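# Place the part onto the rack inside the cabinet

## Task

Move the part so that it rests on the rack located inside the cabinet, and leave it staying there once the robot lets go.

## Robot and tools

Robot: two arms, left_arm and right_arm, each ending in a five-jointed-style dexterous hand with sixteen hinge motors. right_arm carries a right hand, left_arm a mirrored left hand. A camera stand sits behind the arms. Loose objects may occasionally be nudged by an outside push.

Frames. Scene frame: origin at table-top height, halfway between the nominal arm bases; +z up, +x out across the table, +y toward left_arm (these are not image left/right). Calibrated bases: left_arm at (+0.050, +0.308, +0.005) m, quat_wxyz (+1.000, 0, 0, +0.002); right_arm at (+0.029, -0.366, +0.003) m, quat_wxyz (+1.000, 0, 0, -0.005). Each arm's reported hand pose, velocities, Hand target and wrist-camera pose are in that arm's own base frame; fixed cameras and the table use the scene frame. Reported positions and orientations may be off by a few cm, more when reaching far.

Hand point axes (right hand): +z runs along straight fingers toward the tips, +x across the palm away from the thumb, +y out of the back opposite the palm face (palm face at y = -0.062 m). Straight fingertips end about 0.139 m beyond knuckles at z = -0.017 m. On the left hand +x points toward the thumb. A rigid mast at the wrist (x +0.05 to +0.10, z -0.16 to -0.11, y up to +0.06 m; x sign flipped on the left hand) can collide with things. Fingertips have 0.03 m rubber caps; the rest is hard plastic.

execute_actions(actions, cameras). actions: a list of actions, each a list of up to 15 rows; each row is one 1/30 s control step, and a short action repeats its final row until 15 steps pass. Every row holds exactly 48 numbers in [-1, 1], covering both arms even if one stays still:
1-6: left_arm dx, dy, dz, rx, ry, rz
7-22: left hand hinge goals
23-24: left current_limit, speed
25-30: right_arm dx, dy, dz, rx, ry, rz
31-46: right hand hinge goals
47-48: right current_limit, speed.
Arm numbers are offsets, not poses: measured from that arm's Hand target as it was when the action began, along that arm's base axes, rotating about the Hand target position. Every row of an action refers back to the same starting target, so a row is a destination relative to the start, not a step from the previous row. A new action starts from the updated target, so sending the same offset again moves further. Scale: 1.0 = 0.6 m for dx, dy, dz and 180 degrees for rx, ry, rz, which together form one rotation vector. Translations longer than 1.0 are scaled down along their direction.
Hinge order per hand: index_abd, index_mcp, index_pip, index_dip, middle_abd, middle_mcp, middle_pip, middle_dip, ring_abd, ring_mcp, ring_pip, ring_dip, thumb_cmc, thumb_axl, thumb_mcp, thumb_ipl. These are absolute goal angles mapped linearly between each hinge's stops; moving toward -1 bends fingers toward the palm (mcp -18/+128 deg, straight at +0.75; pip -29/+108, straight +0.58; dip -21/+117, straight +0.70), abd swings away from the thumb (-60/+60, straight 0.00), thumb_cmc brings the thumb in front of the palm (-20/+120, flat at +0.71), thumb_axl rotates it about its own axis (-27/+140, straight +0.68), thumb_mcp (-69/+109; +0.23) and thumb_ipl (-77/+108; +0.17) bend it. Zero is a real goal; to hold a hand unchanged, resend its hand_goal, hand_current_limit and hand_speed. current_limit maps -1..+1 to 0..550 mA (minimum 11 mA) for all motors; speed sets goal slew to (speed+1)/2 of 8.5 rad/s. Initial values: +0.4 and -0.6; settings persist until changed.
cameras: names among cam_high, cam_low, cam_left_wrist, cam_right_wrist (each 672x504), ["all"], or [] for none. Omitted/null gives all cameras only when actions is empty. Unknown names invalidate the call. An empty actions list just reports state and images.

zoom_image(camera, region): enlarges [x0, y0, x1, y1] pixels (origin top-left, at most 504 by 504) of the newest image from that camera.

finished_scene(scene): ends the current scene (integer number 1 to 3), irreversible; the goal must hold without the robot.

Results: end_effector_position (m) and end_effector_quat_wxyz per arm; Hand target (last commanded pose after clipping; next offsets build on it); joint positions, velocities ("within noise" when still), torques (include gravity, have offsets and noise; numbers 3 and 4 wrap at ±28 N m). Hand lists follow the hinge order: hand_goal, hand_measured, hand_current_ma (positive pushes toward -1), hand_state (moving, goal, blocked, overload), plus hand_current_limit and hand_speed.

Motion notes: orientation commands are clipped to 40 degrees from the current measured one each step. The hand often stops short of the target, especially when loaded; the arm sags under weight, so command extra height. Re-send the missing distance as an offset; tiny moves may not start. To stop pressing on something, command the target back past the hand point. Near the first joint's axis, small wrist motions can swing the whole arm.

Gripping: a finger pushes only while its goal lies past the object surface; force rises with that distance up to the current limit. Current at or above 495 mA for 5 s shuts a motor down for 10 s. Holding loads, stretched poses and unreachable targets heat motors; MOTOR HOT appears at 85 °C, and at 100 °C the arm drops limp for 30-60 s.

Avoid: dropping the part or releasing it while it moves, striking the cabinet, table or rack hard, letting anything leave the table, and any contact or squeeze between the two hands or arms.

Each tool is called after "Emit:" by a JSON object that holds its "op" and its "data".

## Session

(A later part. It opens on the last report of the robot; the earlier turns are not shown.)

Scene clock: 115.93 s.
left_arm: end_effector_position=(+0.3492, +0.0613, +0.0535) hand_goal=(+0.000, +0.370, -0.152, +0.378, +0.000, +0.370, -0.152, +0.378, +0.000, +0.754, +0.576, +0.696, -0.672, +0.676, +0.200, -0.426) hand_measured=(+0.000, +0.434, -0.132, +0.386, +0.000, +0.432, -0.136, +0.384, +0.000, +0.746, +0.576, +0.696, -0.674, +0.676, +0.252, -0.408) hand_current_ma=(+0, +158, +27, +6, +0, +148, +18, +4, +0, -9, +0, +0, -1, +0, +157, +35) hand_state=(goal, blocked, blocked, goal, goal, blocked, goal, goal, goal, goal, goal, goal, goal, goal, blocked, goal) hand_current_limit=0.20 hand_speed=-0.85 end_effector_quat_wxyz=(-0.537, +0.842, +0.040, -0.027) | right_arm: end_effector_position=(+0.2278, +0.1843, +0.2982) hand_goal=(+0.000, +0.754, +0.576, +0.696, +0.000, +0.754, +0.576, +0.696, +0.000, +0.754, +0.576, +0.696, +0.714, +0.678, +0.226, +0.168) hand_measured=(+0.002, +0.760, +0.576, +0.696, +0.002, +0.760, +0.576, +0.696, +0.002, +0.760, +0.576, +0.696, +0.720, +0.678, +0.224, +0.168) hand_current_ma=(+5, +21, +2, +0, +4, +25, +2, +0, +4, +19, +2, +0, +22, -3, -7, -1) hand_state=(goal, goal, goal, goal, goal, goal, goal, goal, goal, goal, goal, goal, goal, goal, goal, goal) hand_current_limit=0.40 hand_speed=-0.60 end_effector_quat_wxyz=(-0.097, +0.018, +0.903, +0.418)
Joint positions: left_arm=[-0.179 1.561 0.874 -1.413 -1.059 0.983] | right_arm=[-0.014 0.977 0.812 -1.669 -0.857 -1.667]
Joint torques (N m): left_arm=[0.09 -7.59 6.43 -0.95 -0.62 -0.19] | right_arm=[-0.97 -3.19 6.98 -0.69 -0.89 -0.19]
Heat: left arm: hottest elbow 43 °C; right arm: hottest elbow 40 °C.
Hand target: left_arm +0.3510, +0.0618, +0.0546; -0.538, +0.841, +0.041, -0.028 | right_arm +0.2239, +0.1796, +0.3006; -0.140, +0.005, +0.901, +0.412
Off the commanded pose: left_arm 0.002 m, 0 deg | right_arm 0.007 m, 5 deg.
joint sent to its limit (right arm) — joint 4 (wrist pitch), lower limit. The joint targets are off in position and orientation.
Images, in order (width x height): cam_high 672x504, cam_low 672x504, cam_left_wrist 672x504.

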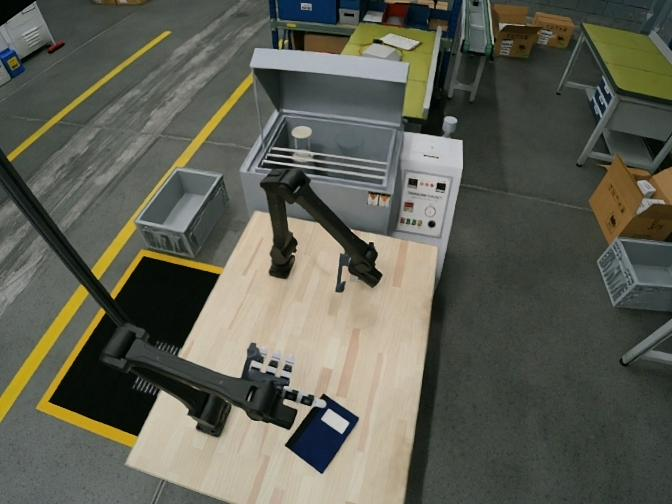

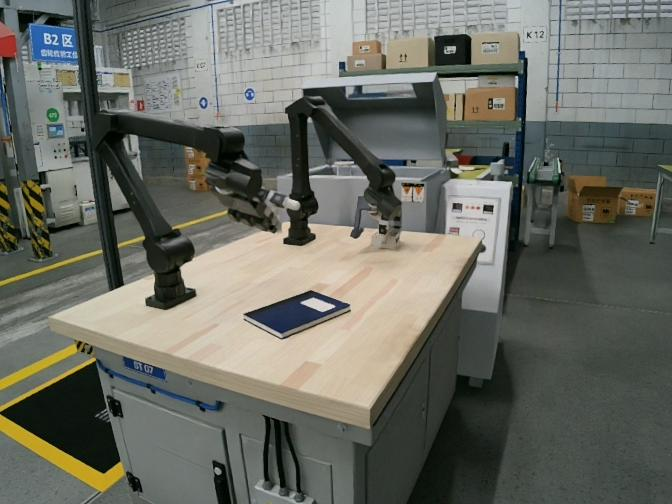

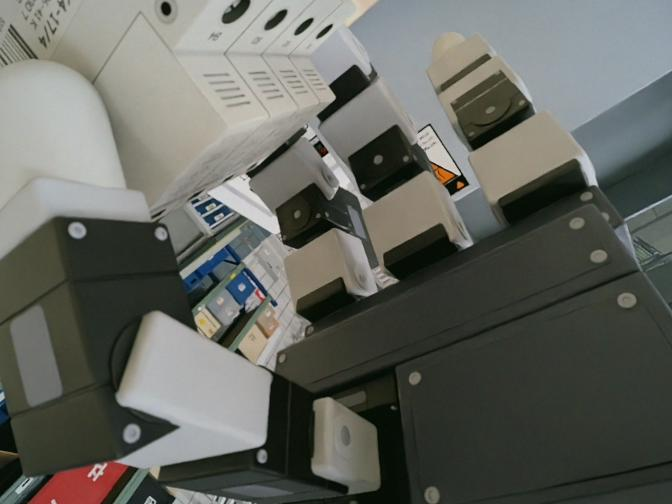

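Emit:
{"op": "execute_actions", "data": {"actions": [[[0,0,0,0,0,0, 0,0.34,-0.19,0.35,0,0.34,-0.19,0.35,0,0.7534,0.5766,0.6957,-0.672,0.6766,0.15,-0.49,0.6,-0.85, 0,0,0,0,0,0, 0,0.754,0.576,0.696,0,0.754,0.576,0.696,0,0.754,0.576,0.696,0.714,0.678,0.226,0.168,0.4,-0.6]],[[0,0,0,0,0,0, 0,0.31,-0.22,0.33,0,0.31,-0.22,0.33,0,0.7534,0.5766,0.6957,-0.672,0.6766,0.11,-0.53,0.78,-0.85, 0,0,0,0,0,0, 0,0.754,0.576,0.696,0,0.754,0.576,0.696,0,0.754,0.576,0.696,0.714,0.678,0.226,0.168,0.4,-0.6]]], "cameras": ["cam_low"]}}

Emit:
{"op": "zoom_image", "data": {"camera": "cam_low", "region": [340, 190, 420, 260]}}

Scene clock: 124.10 s.
left_arm: end_effector_position=(+0.3491, +0.0618, +0.0535) hand_goal=(+0.000, +0.310, -0.220, +0.330, +0.000, +0.310, -0.220, +0.330, +0.000, +0.754, +0.576, +0.696, -0.672, +0.676, +0.110, -0.530) hand_measured=(+0.000, +0.428, -0.132, +0.380, +0.000, +0.426, -0.136, +0.378, +0.000, +0.746, +0.576, +0.696, -0.674, +0.676, +0.254, -0.434) hand_current_ma=(+0, +388, +231, +100, +0, +377, +213, +96, +0, -9, +0, +0, -1, +0, +489, +409) hand_state=(goal, blocked, blocked, blocked, goal, blocked, blocked, blocked, goal, goal, goal, goal, goal, goal, blocked, blocked) hand_current_limit=0.78 hand_speed=-0.85 end_effector_quat_wxyz=(-0.537, +0.842, +0.040, -0.027) | right_arm: end_effector_position=(+0.2278, +0.1843, +0.2982) hand_goal=(+0.000, +0.754, +0.576, +0.696, +0.000, +0.754, +0.576, +0.696, +0.000, +0.754, +0.576, +0.696, +0.714, +0.678, +0.226, +0.168) hand_measured=(+0.002, +0.760, +0.576, +0.696, +0.002, +0.760, +0.576, +0.696, +0.002, +0.760, +0.576, +0.696, +0.720, +0.678, +0.224, +0.168) hand_current_ma=(+5, +21, +2, +0, +4, +25, +2, +0, +4, +19, +2, +0, +22, -3, -7, -1) hand_state=(goal, goal, goal, goal, goal, goal, goal, goal, goal, goal, goal, goal, goal, goal, goal, goal) hand_current_limit=0.40 hand_speed=-0.60 end_effector_quat_wxyz=(-0.097, +0.018, +0.903, +0.418)
Joint positions: left_arm=[-0.177 1.561 0.874 -1.413 -1.059 0.983] | right_arm=[-0.014 0.977 0.812 -1.669 -0.857 -1.667]
Joint torques (N m): left_arm=[0.21 -7.77 6.43 -0.96 -0.59 -0.19] | right_arm=[-0.91 -3.31 7.02 -0.75 -0.89 -0.17]
Heat: left arm: hottest elbow 42 °C; right arm: hottest elbow 40 °C.
Hand target: left_arm +0.3510, +0.0618, +0.0546; -0.538, +0.841, +0.041, -0.028 | right_arm +0.2239, +0.1796, +0.3006; -0.140, +0.005, +0.901, +0.412
Off the commanded pose: left_arm 0.002 m, 0 deg | right_arm 0.007 m, 5 deg.
joint sent to its limit (right arm) — joint 4 (wrist pitch), lower limit. The joint targets are off in position and orientation.
Images, in order (width x height): cam_low 672x504.

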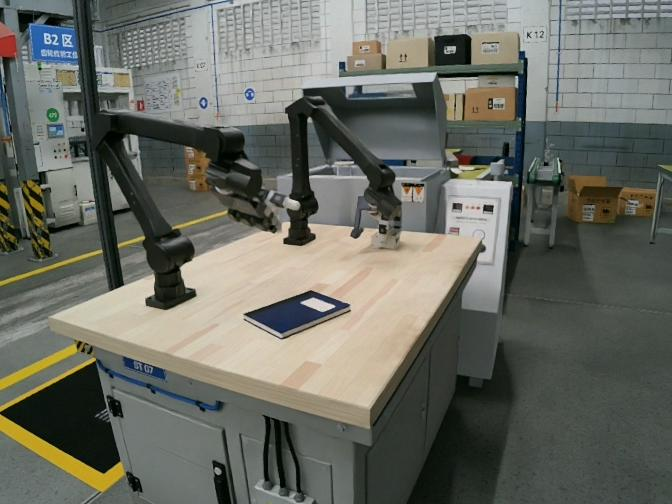

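Scaled by 6.300 from the camera's 672x504 image, which has a finer 960x720 frame.

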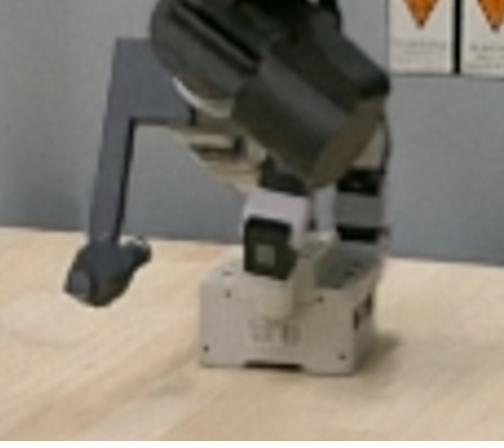

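Emit:
{"op": "execute_actions", "data": {"actions": [[[0,0,0.03,0,0,0, 0,0.31,-0.22,0.33,0,0.31,-0.22,0.33,0,0.7534,0.5766,0.6957,-0.672,0.6766,0.11,-0.53,0.78,-0.85, 0,0,0,0,0,0, 0,0.754,0.576,0.696,0,0.754,0.576,0.696,0,0.754,0.576,0.696,0.714,0.678,0.226,0.168,0.4,-0.6]],[[0,0,0.03,0,0,0, 0,0.31,-0.22,0.33,0,0.31,-0.22,0.33,0,0.7534,0.5766,0.6957,-0.672,0.6766,0.11,-0.53,0.78,-0.85, 0,0,0,0,0,0, 0,0.754,0.576,0.696,0,0.754,0.576,0.696,0,0.754,0.576,0.696,0.714,0.678,0.226,0.168,0.4,-0.6]]], "cameras": ["cam_low"]}}

Emit:
{"op": "zoom_image", "data": {"camera": "cam_low", "region": [340, 180, 420, 260]}}

Scene clock: 130.37 s.
left_arm: end_effector_position=(+0.3315, +0.0632, +0.0668) hand_goal=(+0.000, +0.310, -0.220, +0.330, +0.000, +0.310, -0.220, +0.330, +0.000, +0.754, +0.576, +0.696, -0.672, +0.676, +0.110, -0.530) hand_measured=(+0.002, +0.428, -0.132, +0.380, +0.002, +0.426, -0.136, +0.378, +0.000, +0.746, +0.576, +0.696, -0.672, +0.676, +0.254, -0.436) hand_current_ma=(+1, +388, +231, +100, +1, +377, +213, +96, +0, -9, +0, +0, +0, +0, +489, +392) hand_state=(goal, blocked, blocked, blocked, goal, blocked, blocked, blocked, goal, goal, goal, goal, goal, goal, blocked, blocked) hand_current_limit=0.78 hand_speed=-0.85 end_effector_quat_wxyz=(-0.539, +0.840, +0.023, -0.054) | right_arm: end_effector_position=(+0.2278, +0.1843, +0.2982) hand_goal=(+0.000, +0.754, +0.576, +0.696, +0.000, +0.754, +0.576, +0.696, +0.000, +0.754, +0.576, +0.696, +0.714, +0.678, +0.226, +0.168) hand_measured=(+0.002, +0.760, +0.576, +0.696, +0.002, +0.760, +0.576, +0.696, +0.002, +0.760, +0.576, +0.696, +0.720, +0.678, +0.224, +0.168) hand_current_ma=(+5, +21, +2, +0, +4, +25, +2, +0, +4, +19, +2, +0, +22, -3, -7, -1) hand_state=(goal, goal, goal, goal, goal, goal, goal, goal, goal, goal, goal, goal, goal, goal, goal, goal) hand_current_limit=0.40 hand_speed=-0.60 end_effector_quat_wxyz=(-0.097, +0.018, +0.903, +0.418)
Joint positions: left_arm=[-0.179 1.53 0.874 -1.502 -1.052 0.989] | right_arm=[-0.014 0.977 0.812 -1.669 -0.857 -1.667]
Joint torques (N m): left_arm=[-0.09 -9.99 9.8 -1.57 -0.83 -0.15] | right_arm=[-0.62 -3.19 6.99 -0.69 -0.9 -0.18]
Heat: left arm: hottest elbow 41 °C; right arm: hottest elbow 40 °C.
Hand target: left_arm +0.3510, +0.0618, +0.0906; -0.538, +0.841, +0.041, -0.028 | right_arm +0.2239, +0.1796, +0.3006; -0.140, +0.005, +0.901, +0.412
Off the commanded pose: left_arm 0.031 m, 4 deg | right_arm 0.007 m, 5 deg.
joint sent to its limit (right arm) — joint 4 (wrist pitch), lower limit. The joint targets are off in position and orientation.
Images, in order (width x height): cam_low 672x504.

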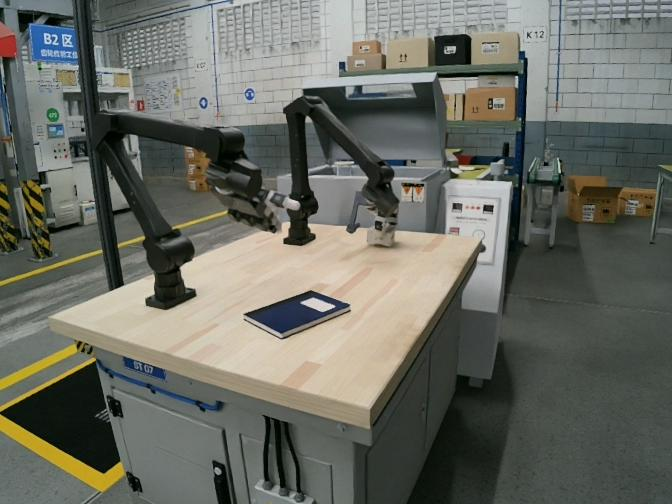

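Scaled by 6.300 from the camera's 672x504 image, which has a finer 960x720 frame.

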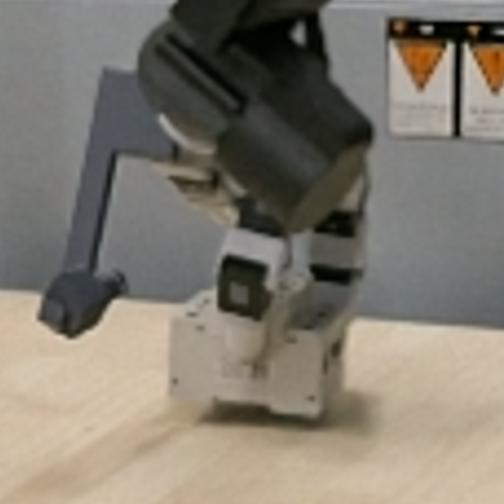

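Emit:
{"op": "execute_actions", "data": {"actions": [[[0,0,0.055,0,0,0, 0,0.31,-0.22,0.33,0,0.31,-0.22,0.33,0,0.7534,0.5766,0.6957,-0.672,0.6766,0.11,-0.53,0.78,-0.85, 0,0,0,0,0,0, 0,0.754,0.576,0.696,0,0.754,0.576,0.696,0,0.754,0.576,0.696,0.714,0.678,0.226,0.168,0.4,-0.6]],[[0,0,0.055,0,0,0, 0,0.31,-0.22,0.33,0,0.31,-0.22,0.33,0,0.7534,0.5766,0.6957,-0.672,0.6766,0.11,-0.53,0.78,-0.85, 0,0,0,0,0,0, 0,0.754,0.576,0.696,0,0.754,0.576,0.696,0,0.754,0.576,0.696,0.714,0.678,0.226,0.168,0.4,-0.6]],[[0,0,0.055,0,0,0, 0,0.31,-0.22,0.33,0,0.31,-0.22,0.33,0,0.7534,0.5766,0.6957,-0.672,0.6766,0.11,-0.53,0.78,-0.85, 0,0,0,0,0,0, 0,0.754,0.576,0.696,0,0.754,0.576,0.696,0,0.754,0.576,0.696,0.714,0.678,0.226,0.168,0.4,-0.6]]], "cameras": ["cam_low"]}}

Emit:
{"op": "zoom_image", "data": {"camera": "cam_low", "region": [330, 140, 430, 240]}}

Scene clock: 142.47 s.
left_arm: end_effector_position=(+0.3324, +0.0606, +0.1587) hand_goal=(+0.000, +0.310, -0.220, +0.330, +0.000, +0.310, -0.220, +0.330, +0.000, +0.754, +0.576, +0.696, -0.672, +0.676, +0.110, -0.530) hand_measured=(+0.002, +0.428, -0.132, +0.380, +0.002, +0.426, -0.136, +0.378, +0.000, +0.744, +0.576, +0.696, -0.670, +0.676, +0.254, -0.436) hand_current_ma=(+1, +388, +231, +100, +1, +377, +213, +96, +0, -9, +0, +0, +1, +0, +489, +388) hand_state=(goal, blocked, blocked, blocked, goal, blocked, blocked, blocked, goal, goal, goal, goal, goal, goal, blocked, blocked) hand_current_limit=0.78 hand_speed=-0.85 end_effector_quat_wxyz=(-0.527, +0.849, +0.009, -0.034) | right_arm: end_effector_position=(+0.2278, +0.1843, +0.2982) hand_goal=(+0.000, +0.754, +0.576, +0.696, +0.000, +0.754, +0.576, +0.696, +0.000, +0.754, +0.576, +0.696, +0.714, +0.678, +0.226, +0.168) hand_measured=(+0.002, +0.760, +0.576, +0.696, +0.002, +0.760, +0.576, +0.696, +0.002, +0.760, +0.576, +0.696, +0.720, +0.678, +0.224, +0.168) hand_current_ma=(+5, +21, +2, +0, +4, +25, +2, +0, +4, +19, +2, +0, +22, -3, -7, -1) hand_state=(goal, goal, goal, goal, goal, goal, goal, goal, goal, goal, goal, goal, goal, goal, goal, goal) hand_current_limit=0.40 hand_speed=-0.60 end_effector_quat_wxyz=(-0.097, +0.018, +0.903, +0.418)
Joint positions: left_arm=[-0.176 1.349 0.985 -1.673 -1.052 1.098] | right_arm=[-0.014 0.977 0.812 -1.669 -0.857 -1.667]
Joint torques (N m): left_arm=[0.85 -8.06 13.08 -1.24 -0.89 0.04] | right_arm=[-0.97 -3.02 6.95 -0.72 -0.89 -0.17]
Heat: left arm: hottest elbow 42 °C; right arm: hottest elbow 40 °C.
Hand target: left_arm +0.3510, +0.0618, +0.1896; -0.538, +0.841, +0.041, -0.028 | right_arm +0.2239, +0.1796, +0.3006; -0.140, +0.005, +0.901, +0.412
Off the commanded pose: left_arm 0.036 m, 4 deg | right_arm 0.007 m, 5 deg.
joint sent to its limit (left arm) — joint 4 (wrist pitch), lower limit. The joint targets are off in position and orientation.
joint sent to its limit (right arm) — joint 4 (wrist pitch), lower limit. The joint targets are off in position and orientation.
Images, in order (width x height): cam_low 672x504.

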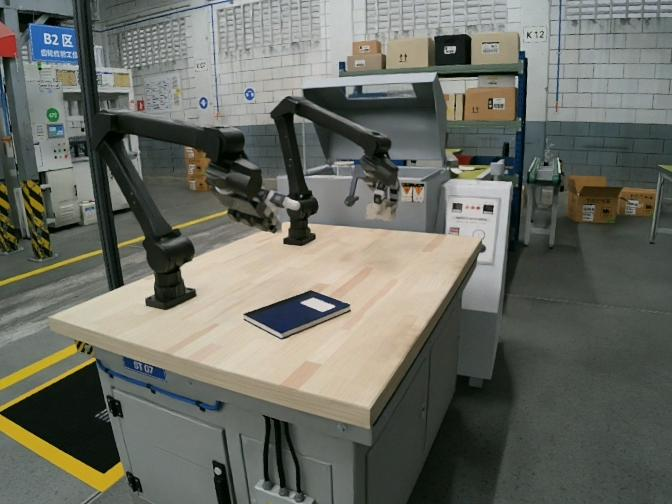

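Scaled by 5.040 from the camera's 672x504 image, which has a finer 960x720 frame.

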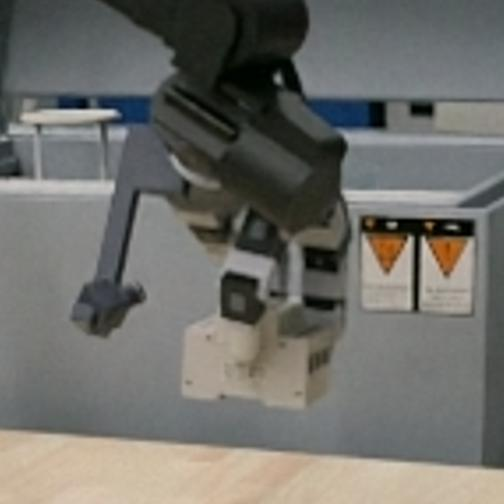

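Emit:
{"op": "execute_actions", "data": {"actions": [[[-0.0294,0.0732,0.05,0,0,0.0288, 0,0.31,-0.22,0.33,0,0.31,-0.22,0.33,0,0.7534,0.5766,0.6957,-0.672,0.6766,0.11,-0.53,0.78,-0.85, 0,0,0,0,0,0, 0,0.754,0.576,0.696,0,0.754,0.576,0.696,0,0.754,0.576,0.696,0.714,0.678,0.226,0.168,0.4,-0.6]],[[-0.0294,0.0732,0.05,0,0,0.0288, 0,0.31,-0.22,0.33,0,0.31,-0.22,0.33,0,0.7534,0.5766,0.6957,-0.672,0.6766,0.11,-0.53,0.78,-0.85, 0,0,0,0,0,0, 0,0.754,0.576,0.696,0,0.754,0.576,0.696,0,0.754,0.576,0.696,0.714,0.678,0.226,0.168,0.4,-0.6]],[[-0.0294,0.0732,0.05,0,0,0.0288, 0,0.31,-0.22,0.33,0,0.31,-0.22,0.33,0,0.7534,0.5766,0.6957,-0.672,0.6766,0.11,-0.53,0.78,-0.85, 0,0,0,0,0,0, 0,0.754,0.576,0.696,0,0.754,0.576,0.696,0,0.754,0.576,0.696,0.714,0.678,0.226,0.168,0.4,-0.6]],[[-0.0294,0.0732,0.05,0,0,0.0288, 0,0.31,-0.22,0.33,0,0.31,-0.22,0.33,0,0.7534,0.5766,0.6957,-0.672,0.6766,0.11,-0.53,0.78,-0.85, 0,0,0,0,0,0, 0,0.754,0.576,0.696,0,0.754,0.576,0.696,0,0.754,0.576,0.696,0.714,0.678,0.226,0.168,0.4,-0.6]],[[-0.0294,0.0732,0.05,0,0,0.0288, 0,0.31,-0.22,0.33,0,0.31,-0.22,0.33,0,0.7534,0.5766,0.6957,-0.672,0.6766,0.11,-0.53,0.78,-0.85, 0,0,0,0,0,0, 0,0.754,0.576,0.696,0,0.754,0.576,0.696,0,0.754,0.576,0.696,0.714,0.678,0.226,0.168,0.4,-0.6]]], "cameras": ["cam_low","cam_high"]}}

Scene clock: 153.43 s.
left_arm: end_effector_position=(+0.2497, +0.2728, +0.2982) hand_goal=(+0.000, +0.310, -0.220, +0.330, +0.000, +0.310, -0.220, +0.330, +0.000, +0.754, +0.576, +0.696, -0.672, +0.676, +0.110, -0.530) hand_measured=(+0.002, +0.426, -0.132, +0.380, +0.002, +0.420, -0.136, +0.378, +0.000, +0.744, +0.576, +0.696, -0.668, +0.676, +0.266, -0.450) hand_current_ma=(+1, +379, +231, +100, +1, +349, +213, +96, +0, -10, +0, +0, +3, +0, +489, +313) hand_state=(goal, blocked, blocked, blocked, goal, blocked, blocked, blocked, goal, goal, goal, goal, goal, goal, blocked, blocked) hand_current_limit=0.78 hand_speed=-0.85 end_effector_quat_wxyz=(-0.502, +0.827, +0.196, -0.163) | right_arm: end_effector_position=(+0.2278, +0.1843, +0.2982) hand_goal=(+0.000, +0.754, +0.576, +0.696, +0.000, +0.754, +0.576, +0.696, +0.000, +0.754, +0.576, +0.696, +0.714, +0.678, +0.226, +0.168) hand_measured=(+0.002, +0.760, +0.576, +0.696, +0.002, +0.760, +0.576, +0.696, +0.002, +0.760, +0.576, +0.696, +0.720, +0.678, +0.224, +0.168) hand_current_ma=(+5, +21, +2, +0, +4, +25, +2, +0, +4, +19, +2, +0, +22, -3, -7, -1) hand_state=(goal, goal, goal, goal, goal, goal, goal, goal, goal, goal, goal, goal, goal, goal, goal, goal) hand_current_limit=0.40 hand_speed=-0.60 end_effector_quat_wxyz=(-0.097, +0.018, +0.903, +0.418)
Joint positions: left_arm=[0.507 1.243 1.284 -1.693 -1.11 1.562] | right_arm=[-0.014 0.977 0.812 -1.669 -0.857 -1.667]
Joint torques (N m): left_arm=[-0.03 -7.59 15.79 -0.23 -1.19 0.06] | right_arm=[-0.79 -3.25 7.01 -0.77 -0.89 -0.18]
Heat: left arm: hottest elbow 46 °C; right arm: hottest elbow 40 °C.
Hand target: left_arm +0.2628, +0.2814, +0.3396; -0.518, +0.811, +0.229, -0.148 | right_arm +0.2239, +0.1796, +0.3006; -0.140, +0.005, +0.901, +0.412
Off the commanded pose: left_arm 0.044 m, 5 deg | right_arm 0.007 m, 5 deg.
joint sent to its limit (left arm) — joint 4 (wrist pitch), lower limit. The joint targets are off in position and orientation.
joint sent to its limit (right arm) — joint 4 (wrist pitch), lower limit. The joint targets are off in position and orientation.
Images, in order (width x height): cam_high 672x504, cam_low 672x504.

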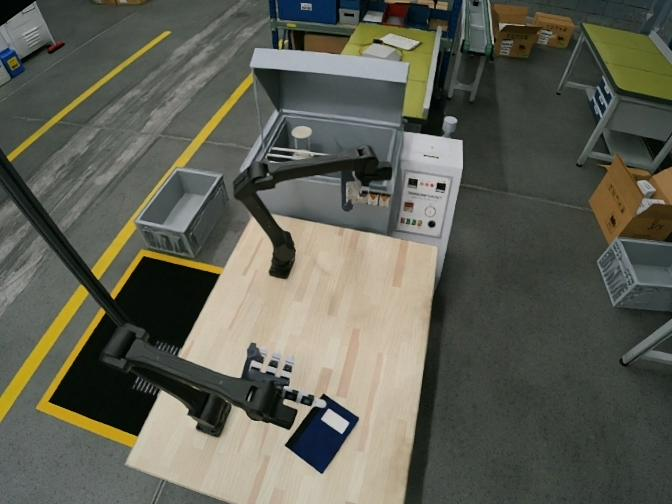

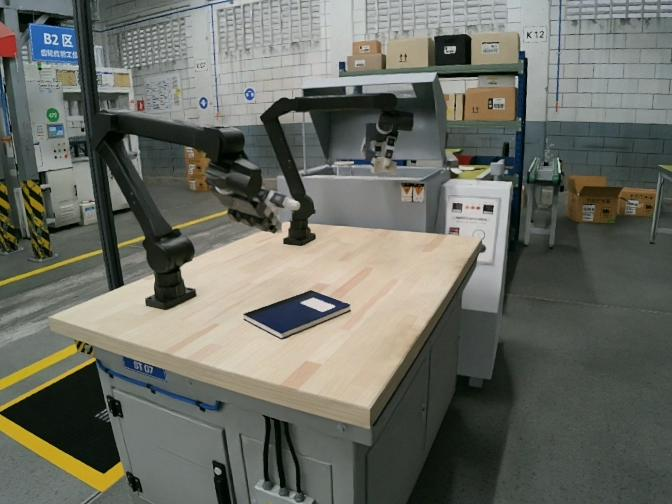

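Emit:
{"op": "execute_actions", "data": {"actions": [[[-0.0252,0.0664,0.012,0,0,0.0246, 0,0.31,-0.22,0.33,0,0.31,-0.22,0.33,0,0.7534,0.5766,0.6957,-0.672,0.6766,0.11,-0.53,0.78,-0.85, 0,0,0,0,0,0, 0,0.754,0.576,0.696,0,0.754,0.576,0.696,0,0.754,0.576,0.696,0.714,0.678,0.226,0.168,0.4,-0.6]],[[-0.0252,0.0664,0.012,0,0,0.0246, 0,0.31,-0.22,0.33,0,0.31,-0.22,0.33,0,0.7534,0.5766,0.6957,-0.672,0.6766,0.11,-0.53,0.78,-0.85, 0,0,0,0,0,0, 0,0.754,0.576,0.696,0,0.754,0.576,0.696,0,0.754,0.576,0.696,0.714,0.678,0.226,0.168,0.4,-0.6]],[[-0.0252,0.0664,0.012,0,0,0.0246, 0,0.31,-0.22,0.33,0,0.31,-0.22,0.33,0,0.7534,0.5766,0.6957,-0.672,0.6766,0.11,-0.53,0.78,-0.85, 0,0,0,0,0,0, 0,0.754,0.576,0.696,0,0.754,0.576,0.696,0,0.754,0.576,0.696,0.714,0.678,0.226,0.168,0.4,-0.6]],[[-0.0252,0.0664,0.012,0,0,0.0246, 0,0.31,-0.22,0.33,0,0.31,-0.22,0.33,0,0.7534,0.5766,0.6957,-0.672,0.6766,0.11,-0.53,0.78,-0.85, 0,0,0,0,0,0, 0,0.754,0.576,0.696,0,0.754,0.576,0.696,0,0.754,0.576,0.696,0.714,0.678,0.226,0.168,0.4,-0.6]]], "cameras": ["cam_low","cam_high","cam_left_wrist"]}}

Emit:
{"op": "zoom_image", "data": {"camera": "cam_low", "region": [330, 90, 450, 210]}}

Scene clock: 172.80 s.
left_arm: end_effector_position=(+0.1936, +0.4286, +0.3235) hand_goal=(+0.000, +0.310, -0.220, +0.330, +0.000, +0.310, -0.220, +0.330, +0.000, +0.754, +0.576, +0.696, -0.672, +0.676, +0.110, -0.530) hand_measured=(+0.002, +0.426, -0.132, +0.380, +0.002, +0.418, -0.136, +0.378, +0.000, +0.744, +0.576, +0.696, -0.666, +0.676, +0.266, -0.450) hand_current_ma=(+1, +377, +231, +100, +1, +345, +213, +96, +0, -10, +0, +0, +5, +0, +490, +310) hand_state=(goal, blocked, blocked, blocked, goal, blocked, blocked, blocked, goal, goal, goal, goal, goal, goal, blocked, blocked) hand_current_limit=0.78 hand_speed=-0.85 end_effector_quat_wxyz=(-0.466, +0.780, +0.328, -0.258) | right_arm: end_effector_position=(+0.2278, +0.1843, +0.2982) hand_goal=(+0.000, +0.754, +0.576, +0.696, +0.000, +0.754, +0.576, +0.696, +0.000, +0.754, +0.576, +0.696, +0.714, +0.678, +0.226, +0.168) hand_measured=(+0.002, +0.760, +0.576, +0.696, +0.002, +0.760, +0.576, +0.696, +0.002, +0.760, +0.576, +0.696, +0.720, +0.678, +0.224, +0.168) hand_current_ma=(+5, +21, +2, +0, +4, +25, +2, +0, +4, +19, +2, +0, +22, -3, -7, -1) hand_state=(goal, goal, goal, goal, goal, goal, goal, goal, goal, goal, goal, goal, goal, goal, goal, goal) hand_current_limit=0.40 hand_speed=-0.60 end_effector_quat_wxyz=(-0.097, +0.018, +0.903, +0.418)
Joint positions: left_arm=[0.892 1.506 1.606 -1.697 -1.122 1.65] | right_arm=[-0.014 0.977 0.812 -1.669 -0.857 -1.667]
Joint torques (N m): left_arm=[-0.03 -11.52 16.03 -0.13 -1.19 0.07] | right_arm=[-0.79 -3.08 7.04 -0.73 -0.88 -0.18]
Heat: left arm: hottest elbow 50 °C; right arm: hottest elbow 40 °C.
Hand target: left_arm +0.2023, +0.4408, +0.3684; -0.489, +0.766, +0.351, -0.226 | right_arm +0.2239, +0.1796, +0.3006; -0.140, +0.005, +0.901, +0.412
Off the commanded pose: left_arm 0.047 m, 5 deg | right_arm 0.007 m, 5 deg.
joint sent to its limit (left arm) — joint 4 (wrist pitch), lower limit. The joint targets are off in position, not in orientation.
joint sent to its limit (right arm) — joint 4 (wrist pitch), lower limit. The joint targets are off in position and orientation.
Images, in order (width x height): cam_high 672x504, cam_low 672x504, cam_left_wrist 672x504.

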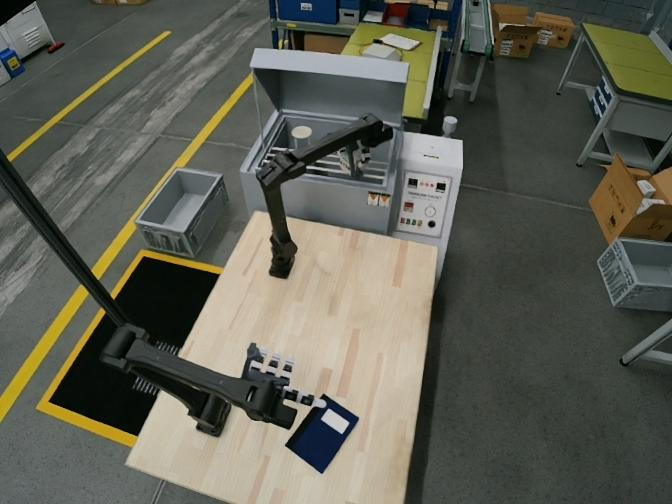

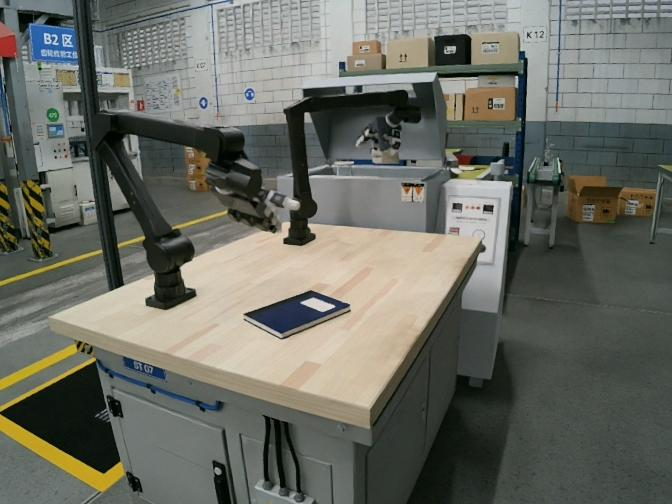

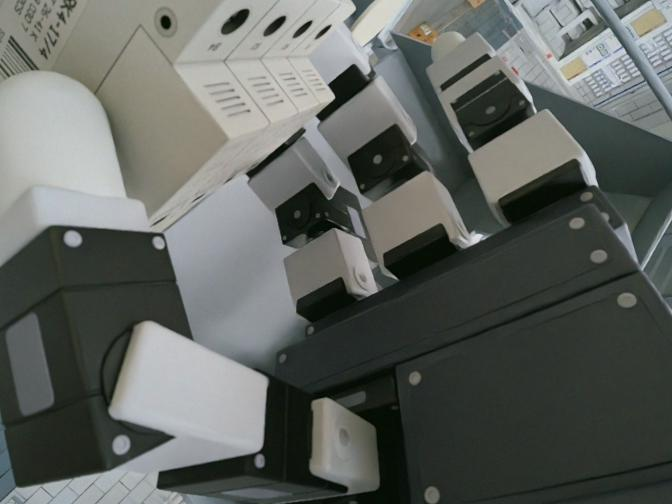

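Scaled by 4.200 from the camera's 672x504 image, which has a finer 960x720 frame.

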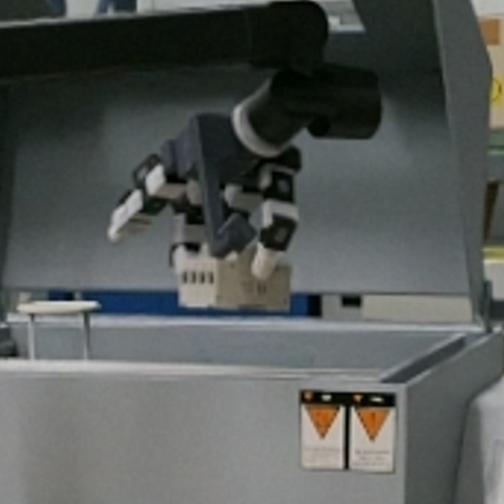

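Emit:
{"op": "execute_actions", "data": {"actions": [[[-0.0252,0.0664,0,0,0,0.0246, 0,0.31,-0.22,0.33,0,0.31,-0.22,0.33,0,0.7534,0.5766,0.6957,-0.672,0.6766,0.11,-0.53,0.78,-0.85, 0,0,0,0,0,0, 0,0.754,0.576,0.696,0,0.754,0.576,0.696,0,0.754,0.576,0.696,0.714,0.678,0.226,0.168,0.4,-0.6]],[[-0.0252,0.0664,0,0,0,0.0246, 0,0.31,-0.22,0.33,0,0.31,-0.22,0.33,0,0.7534,0.5766,0.6957,-0.672,0.6766,0.11,-0.53,0.78,-0.85, 0,0,0,0,0,0, 0,0.754,0.576,0.696,0,0.754,0.576,0.696,0,0.754,0.576,0.696,0.714,0.678,0.226,0.168,0.4,-0.6]],[[-0.0252,0.0664,0,0,0,0.0246, 0,0.31,-0.22,0.33,0,0.31,-0.22,0.33,0,0.7534,0.5766,0.6957,-0.672,0.6766,0.11,-0.53,0.78,-0.85, 0,0,0,0,0,0, 0,0.754,0.576,0.696,0,0.754,0.576,0.696,0,0.754,0.576,0.696,0.714,0.678,0.226,0.168,0.4,-0.6]]], "cameras": ["cam_low","cam_high","cam_left_wrist"]}}

Emit:
{"op": "zoom_image", "data": {"camera": "cam_low", "region": [320, 100, 440, 220]}}

Emit:
{"op": "zoom_image", "data": {"camera": "cam_high", "region": [290, 100, 390, 200]}}

Scene clock: 181.70 s.
left_arm: end_effector_position=(+0.1515, +0.5493, +0.3185) hand_goal=(+0.000, +0.310, -0.220, +0.330, +0.000, +0.310, -0.220, +0.330, +0.000, +0.754, +0.576, +0.696, -0.672, +0.676, +0.110, -0.530) hand_measured=(+0.002, +0.426, -0.132, +0.380, +0.002, +0.418, -0.136, +0.378, +0.000, +0.744, +0.576, +0.696, -0.666, +0.676, +0.266, -0.450) hand_current_ma=(+1, +377, +231, +100, +1, +345, +213, +96, +0, -10, +0, +0, +5, +0, +489, +310) hand_state=(goal, blocked, blocked, blocked, goal, blocked, blocked, blocked, goal, goal, goal, goal, goal, goal, blocked, blocked) hand_current_limit=0.78 hand_speed=-0.85 end_effector_quat_wxyz=(-0.444, +0.744, +0.403, -0.294) | right_arm: end_effector_position=(+0.2278, +0.1843, +0.2982) hand_goal=(+0.000, +0.754, +0.576, +0.696, +0.000, +0.754, +0.576, +0.696, +0.000, +0.754, +0.576, +0.696, +0.714, +0.678, +0.226, +0.168) hand_measured=(+0.002, +0.760, +0.576, +0.696, +0.002, +0.760, +0.576, +0.696, +0.002, +0.760, +0.576, +0.696, +0.720, +0.678, +0.224, +0.168) hand_current_ma=(+5, +21, +2, +0, +4, +25, +2, +0, +4, +19, +2, +0, +22, -3, -7, -1) hand_state=(goal, goal, goal, goal, goal, goal, goal, goal, goal, goal, goal, goal, goal, goal, goal, goal) hand_current_limit=0.40 hand_speed=-0.60 end_effector_quat_wxyz=(-0.097, +0.018, +0.903, +0.418)
Joint positions: left_arm=[1.093 1.765 1.914 -1.697 -1.122 1.686] | right_arm=[-0.014 0.977 0.812 -1.669 -0.857 -1.667]
Joint torques (N m): left_arm=[-0.09 -15.74 16.12 -0.02 -1.16 0.07] | right_arm=[-0.91 -2.96 6.97 -0.75 -0.89 -0.17]
Heat: left arm: hottest elbow 54 °C; right arm: hottest elbow 40 °C.
Hand target: left_arm +0.1569, +0.5603, +0.3684; -0.460, +0.720, +0.437, -0.281 | right_arm +0.2239, +0.1796, +0.3006; -0.140, +0.005, +0.901, +0.412
Off the commanded pose: left_arm 0.051 m, 5 deg | right_arm 0.007 m, 5 deg.
joint sent to its limit (left arm) — joint 4 (wrist pitch), lower limit. The joint targets are off in position and orientation.
joint sent to its limit (right arm) — joint 4 (wrist pitch), lower limit. The joint targets are off in position and orientation.
Images, in order (width x height): cam_high 672x504, cam_low 672x504, cam_left_wrist 672x504.

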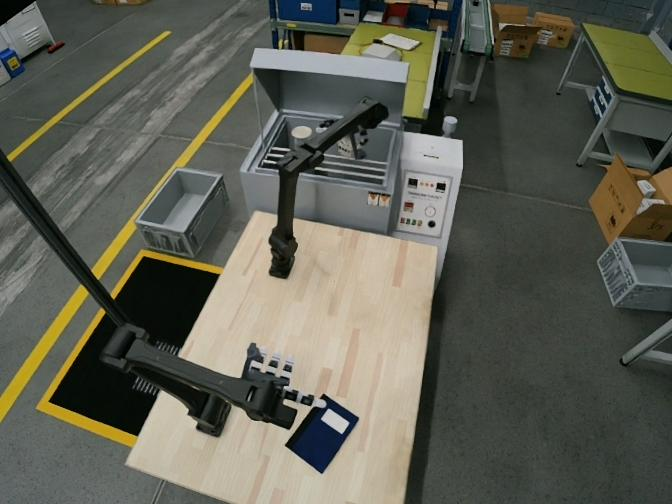

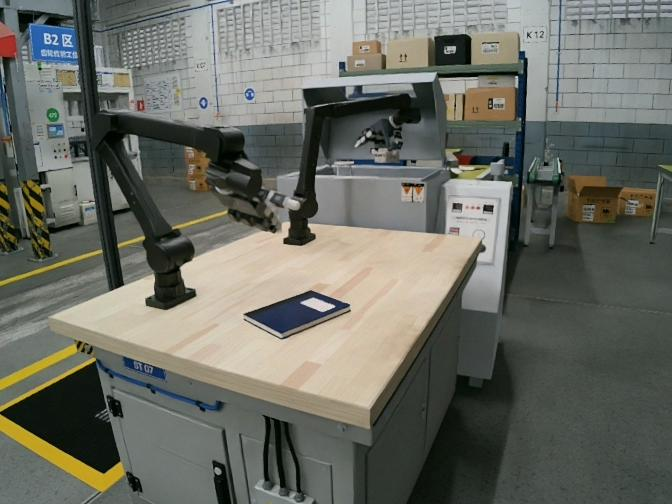

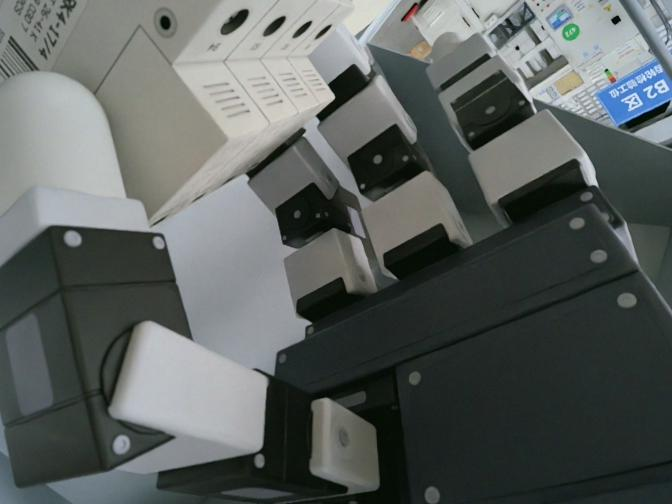

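Scaled by 4.200 from the camera's 672x504 image, which has a finer 960x720 frame.

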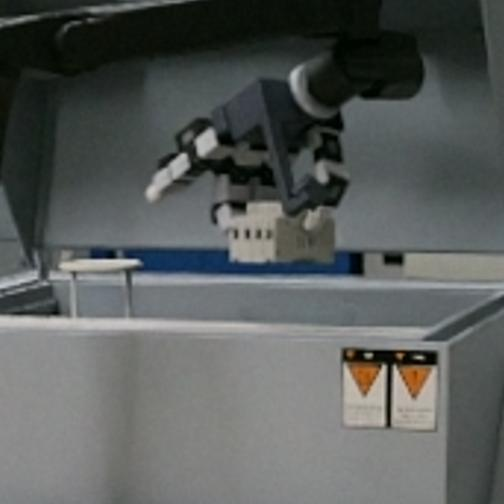

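Scaled by 5.040 from the camera's 672x504 image, which has a finer 960x720 frame.

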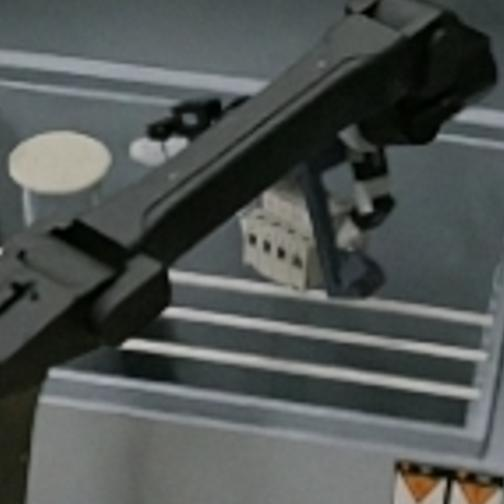

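Emit:
{"op": "execute_actions", "data": {"actions": [[[0,-0.003,-0.04,0,0,0, 0,0.31,-0.22,0.33,0,0.31,-0.22,0.33,0,0.7534,0.5766,0.6957,-0.672,0.6766,0.11,-0.53,0.78,-0.85, 0,0,0,0,0,0, 0,0.754,0.576,0.696,0,0.754,0.576,0.696,0,0.754,0.576,0.696,0.714,0.678,0.226,0.168,0.4,-0.6]],[[0,-0.003,-0.04,0,0,0, 0,0.31,-0.22,0.33,0,0.31,-0.22,0.33,0,0.7534,0.5766,0.6957,-0.672,0.6766,0.11,-0.53,0.78,-0.85, 0,0,0,0,0,0, 0,0.754,0.576,0.696,0,0.754,0.576,0.696,0,0.754,0.576,0.696,0.714,0.678,0.226,0.168,0.4,-0.6]]], "cameras": ["cam_low","cam_high","cam_left_wrist"]}}

Emit:
{"op": "zoom_image", "data": {"camera": "cam_high", "region": [310, 120, 390, 190]}}

Scene clock: 208.63 s.
left_arm: end_effector_position=(+0.1526, +0.5546, +0.2971) hand_goal=(+0.000, +0.310, -0.220, +0.330, +0.000, +0.310, -0.220, +0.330, +0.000, +0.754, +0.576, +0.696, -0.672, +0.676, +0.110, -0.530) hand_measured=(+0.002, +0.426, -0.132, +0.380, +0.002, +0.418, -0.136, +0.378, +0.000, +0.744, +0.576, +0.696, -0.666, +0.676, +0.266, -0.450) hand_current_ma=(+1, +377, +231, +100, +1, +345, +213, +96, +0, -10, +0, +0, +5, +0, +489, +310) hand_state=(goal, blocked, blocked, blocked, goal, blocked, blocked, blocked, goal, goal, goal, goal, goal, goal, blocked, blocked) hand_current_limit=0.78 hand_speed=-0.85 end_effector_quat_wxyz=(-0.443, +0.735, +0.420, -0.295) | right_arm: end_effector_position=(+0.2278, +0.1843, +0.2982) hand_goal=(+0.000, +0.754, +0.576, +0.696, +0.000, +0.754, +0.576, +0.696, +0.000, +0.754, +0.576, +0.696, +0.714, +0.678, +0.226, +0.168) hand_measured=(+0.002, +0.760, +0.576, +0.696, +0.002, +0.760, +0.576, +0.696, +0.002, +0.760, +0.576, +0.696, +0.720, +0.678, +0.224, +0.168) hand_current_ma=(+5, +21, +2, +0, +4, +25, +2, +0, +4, +19, +2, +0, +22, -3, -7, -1) hand_state=(goal, goal, goal, goal, goal, goal, goal, goal, goal, goal, goal, goal, goal, goal, goal, goal) hand_current_limit=0.40 hand_speed=-0.60 end_effector_quat_wxyz=(-0.097, +0.018, +0.903, +0.418)
Joint positions: left_arm=[1.094 1.787 1.887 -1.697 -1.122 1.611] | right_arm=[-0.014 0.977 0.812 -1.669 -0.857 -1.667]
Joint torques (N m): left_arm=[-0.15 -16.15 10.69 -0.03 -1.26 -0.25] | right_arm=[-0.85 -3.25 6.97 -0.69 -0.89 -0.17]
Heat: left arm: hottest elbow 55 °C; right arm: hottest elbow 40 °C.
Hand target: left_arm +0.1569, +0.5567, +0.3204; -0.460, +0.720, +0.437, -0.281 | right_arm +0.2239, +0.1796, +0.3006; -0.140, +0.005, +0.901, +0.412
Off the commanded pose: left_arm 0.024 m, 4 deg | right_arm 0.007 m, 5 deg.
joint sent to its limit (left arm) — joint 4 (wrist pitch), lower limit. The joint targets are off in position, not in orientation.
joint sent to its limit (right arm) — joint 4 (wrist pitch), lower limit. The joint targets are off in position and orientation.
Images, in order (width x height): cam_high 672x504, cam_low 672x504, cam_left_wrist 672x504.

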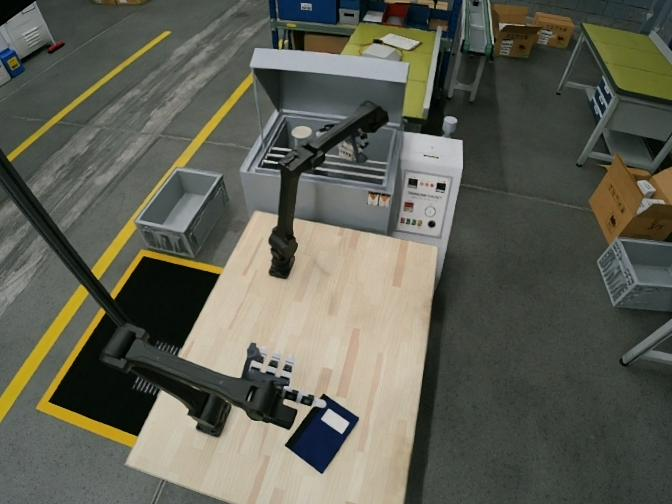

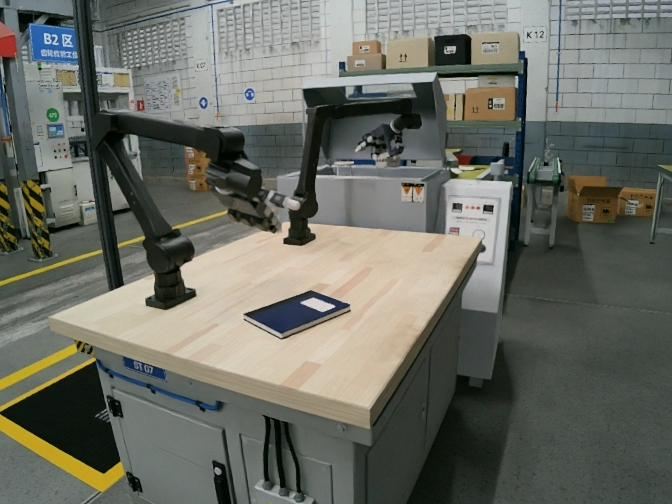

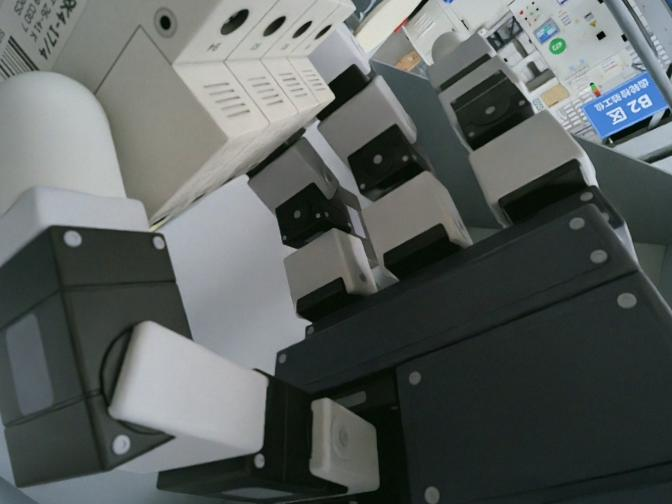

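Scaled by 6.300 from the camera's 672x504 image, which has a finer 960x720 frame.

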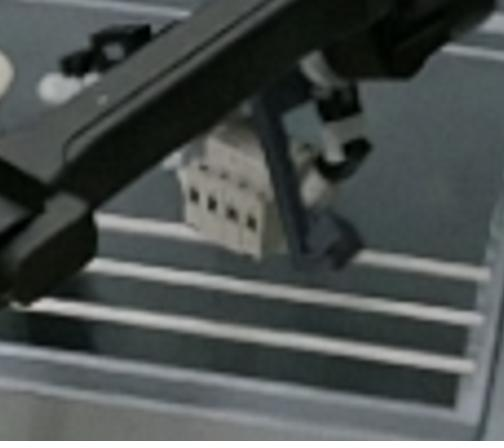

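Emit:
{"op": "execute_actions", "data": {"actions": [[[-0.002,-0.004,-0.05,0,0,0,0,0.31,-0.22,0.33,0,0.31,-0.22,0.33,0,0.7534,0.5766,0.6957,-0.672,0.6766,0.11,-0.53,0.78,-0.85,0,0,0,0,0,0,0,0.754,0.576,0.696,0,0.754,0.576,0.696,0,0.754,0.576,0.696,0.714,0.678,0.226,0.168,0.4,-0.6]]], "cameras": ["cam_high","cam_low"]}}

Scene clock: 231.70 s.
left_arm: end_effector_position=(+0.1483, +0.5489, +0.2627) hand_goal=(+0.000, +0.310, -0.220, +0.330, +0.000, +0.310, -0.220, +0.330, +0.000, +0.754, +0.576, +0.696, -0.672, +0.676, +0.110, -0.530) hand_measured=(+0.002, +0.426, -0.132, +0.380, +0.002, +0.418, -0.136, +0.378, +0.000, +0.744, +0.576, +0.696, -0.666, +0.676, +0.266, -0.450) hand_current_ma=(+1, +377, +231, +100, +1, +345, +213, +96, +0, -10, +0, +0, +5, +0, +490, +310) hand_state=(goal, blocked, blocked, blocked, goal, blocked, blocked, blocked, goal, goal, goal, goal, goal, goal, blocked, blocked) hand_current_limit=0.78 hand_speed=-0.85 end_effector_quat_wxyz=(-0.434, +0.734, +0.420, -0.310) | right_arm: end_effector_position=(+0.2278, +0.1843, +0.2982) hand_goal=(+0.000, +0.754, +0.576, +0.696, +0.000, +0.754, +0.576, +0.696, +0.000, +0.754, +0.576, +0.696, +0.714, +0.678, +0.226, +0.168) hand_measured=(+0.002, +0.760, +0.576, +0.696, +0.002, +0.760, +0.576, +0.696, +0.002, +0.760, +0.576, +0.696, +0.720, +0.678, +0.224, +0.168) hand_current_ma=(+5, +21, +2, +0, +4, +25, +2, +0, +4, +19, +2, +0, +22, -3, -7, -1) hand_state=(goal, goal, goal, goal, goal, goal, goal, goal, goal, goal, goal, goal, goal, goal, goal, goal) hand_current_limit=0.40 hand_speed=-0.60 end_effector_quat_wxyz=(-0.097, +0.018, +0.903, +0.418)
Joint positions: left_arm=[1.096 1.794 1.807 -1.675 -1.122 1.569] | right_arm=[-0.014 0.977 0.812 -1.669 -0.857 -1.667]
Joint torques (N m): left_arm=[-0.38 -16.91 10.8 0.27 -1.29 -0.22] | right_arm=[-0.85 -3.14 6.93 -0.7 -0.89 -0.19]
Heat: left arm: hottest elbow 54 °C; right arm: hottest elbow 40 °C.
Hand target: left_arm +0.1557, +0.5543, +0.2904; -0.460, +0.720, +0.437, -0.281 | right_arm +0.2239, +0.1796, +0.3006; -0.140, +0.005, +0.901, +0.412
Off the commanded pose: left_arm 0.029 m, 5 deg | right_arm 0.007 m, 5 deg.
joint sent to its limit (right arm) — joint 4 (wrist pitch), lower limit. The joint targets are off in position and orientation.
Images, in order (width x height): cam_high 672x504, cam_low 672x504.

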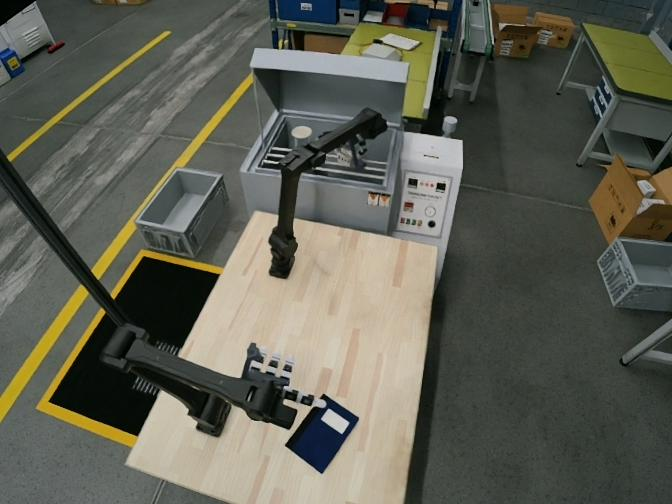

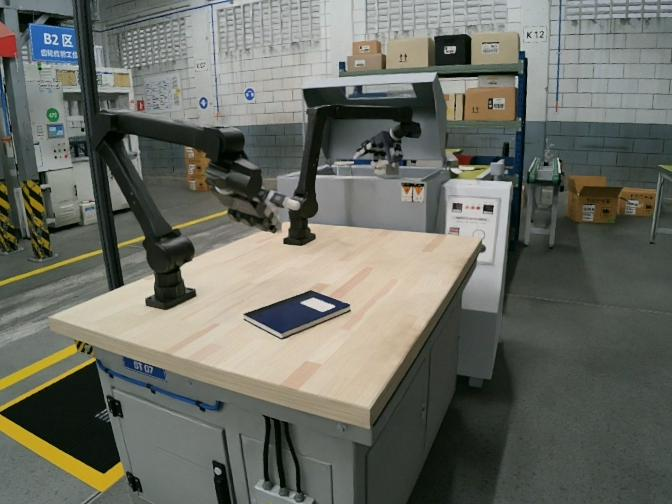

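Emit:
{"op": "zoom_image", "data": {"camera": "cam_high", "region": [300, 110, 400, 200]}}

Emit:
{"op": "zoom_image", "data": {"camera": "cam_low", "region": [320, 110, 440, 210]}}

Scaled by 5.040 from the camera's 672x504 image, which has a finer 960x720 frame.

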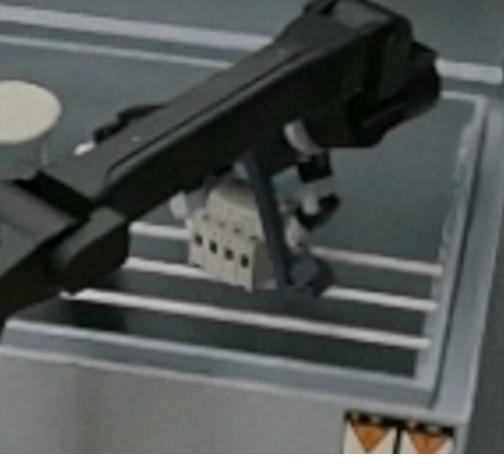

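Scaled by 4.200 from the camera's 672x504 image, which has a finer 960x720 frame.

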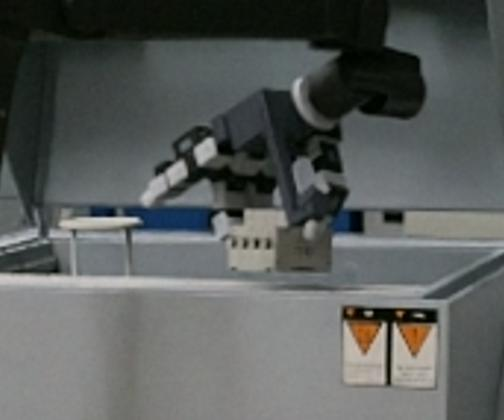

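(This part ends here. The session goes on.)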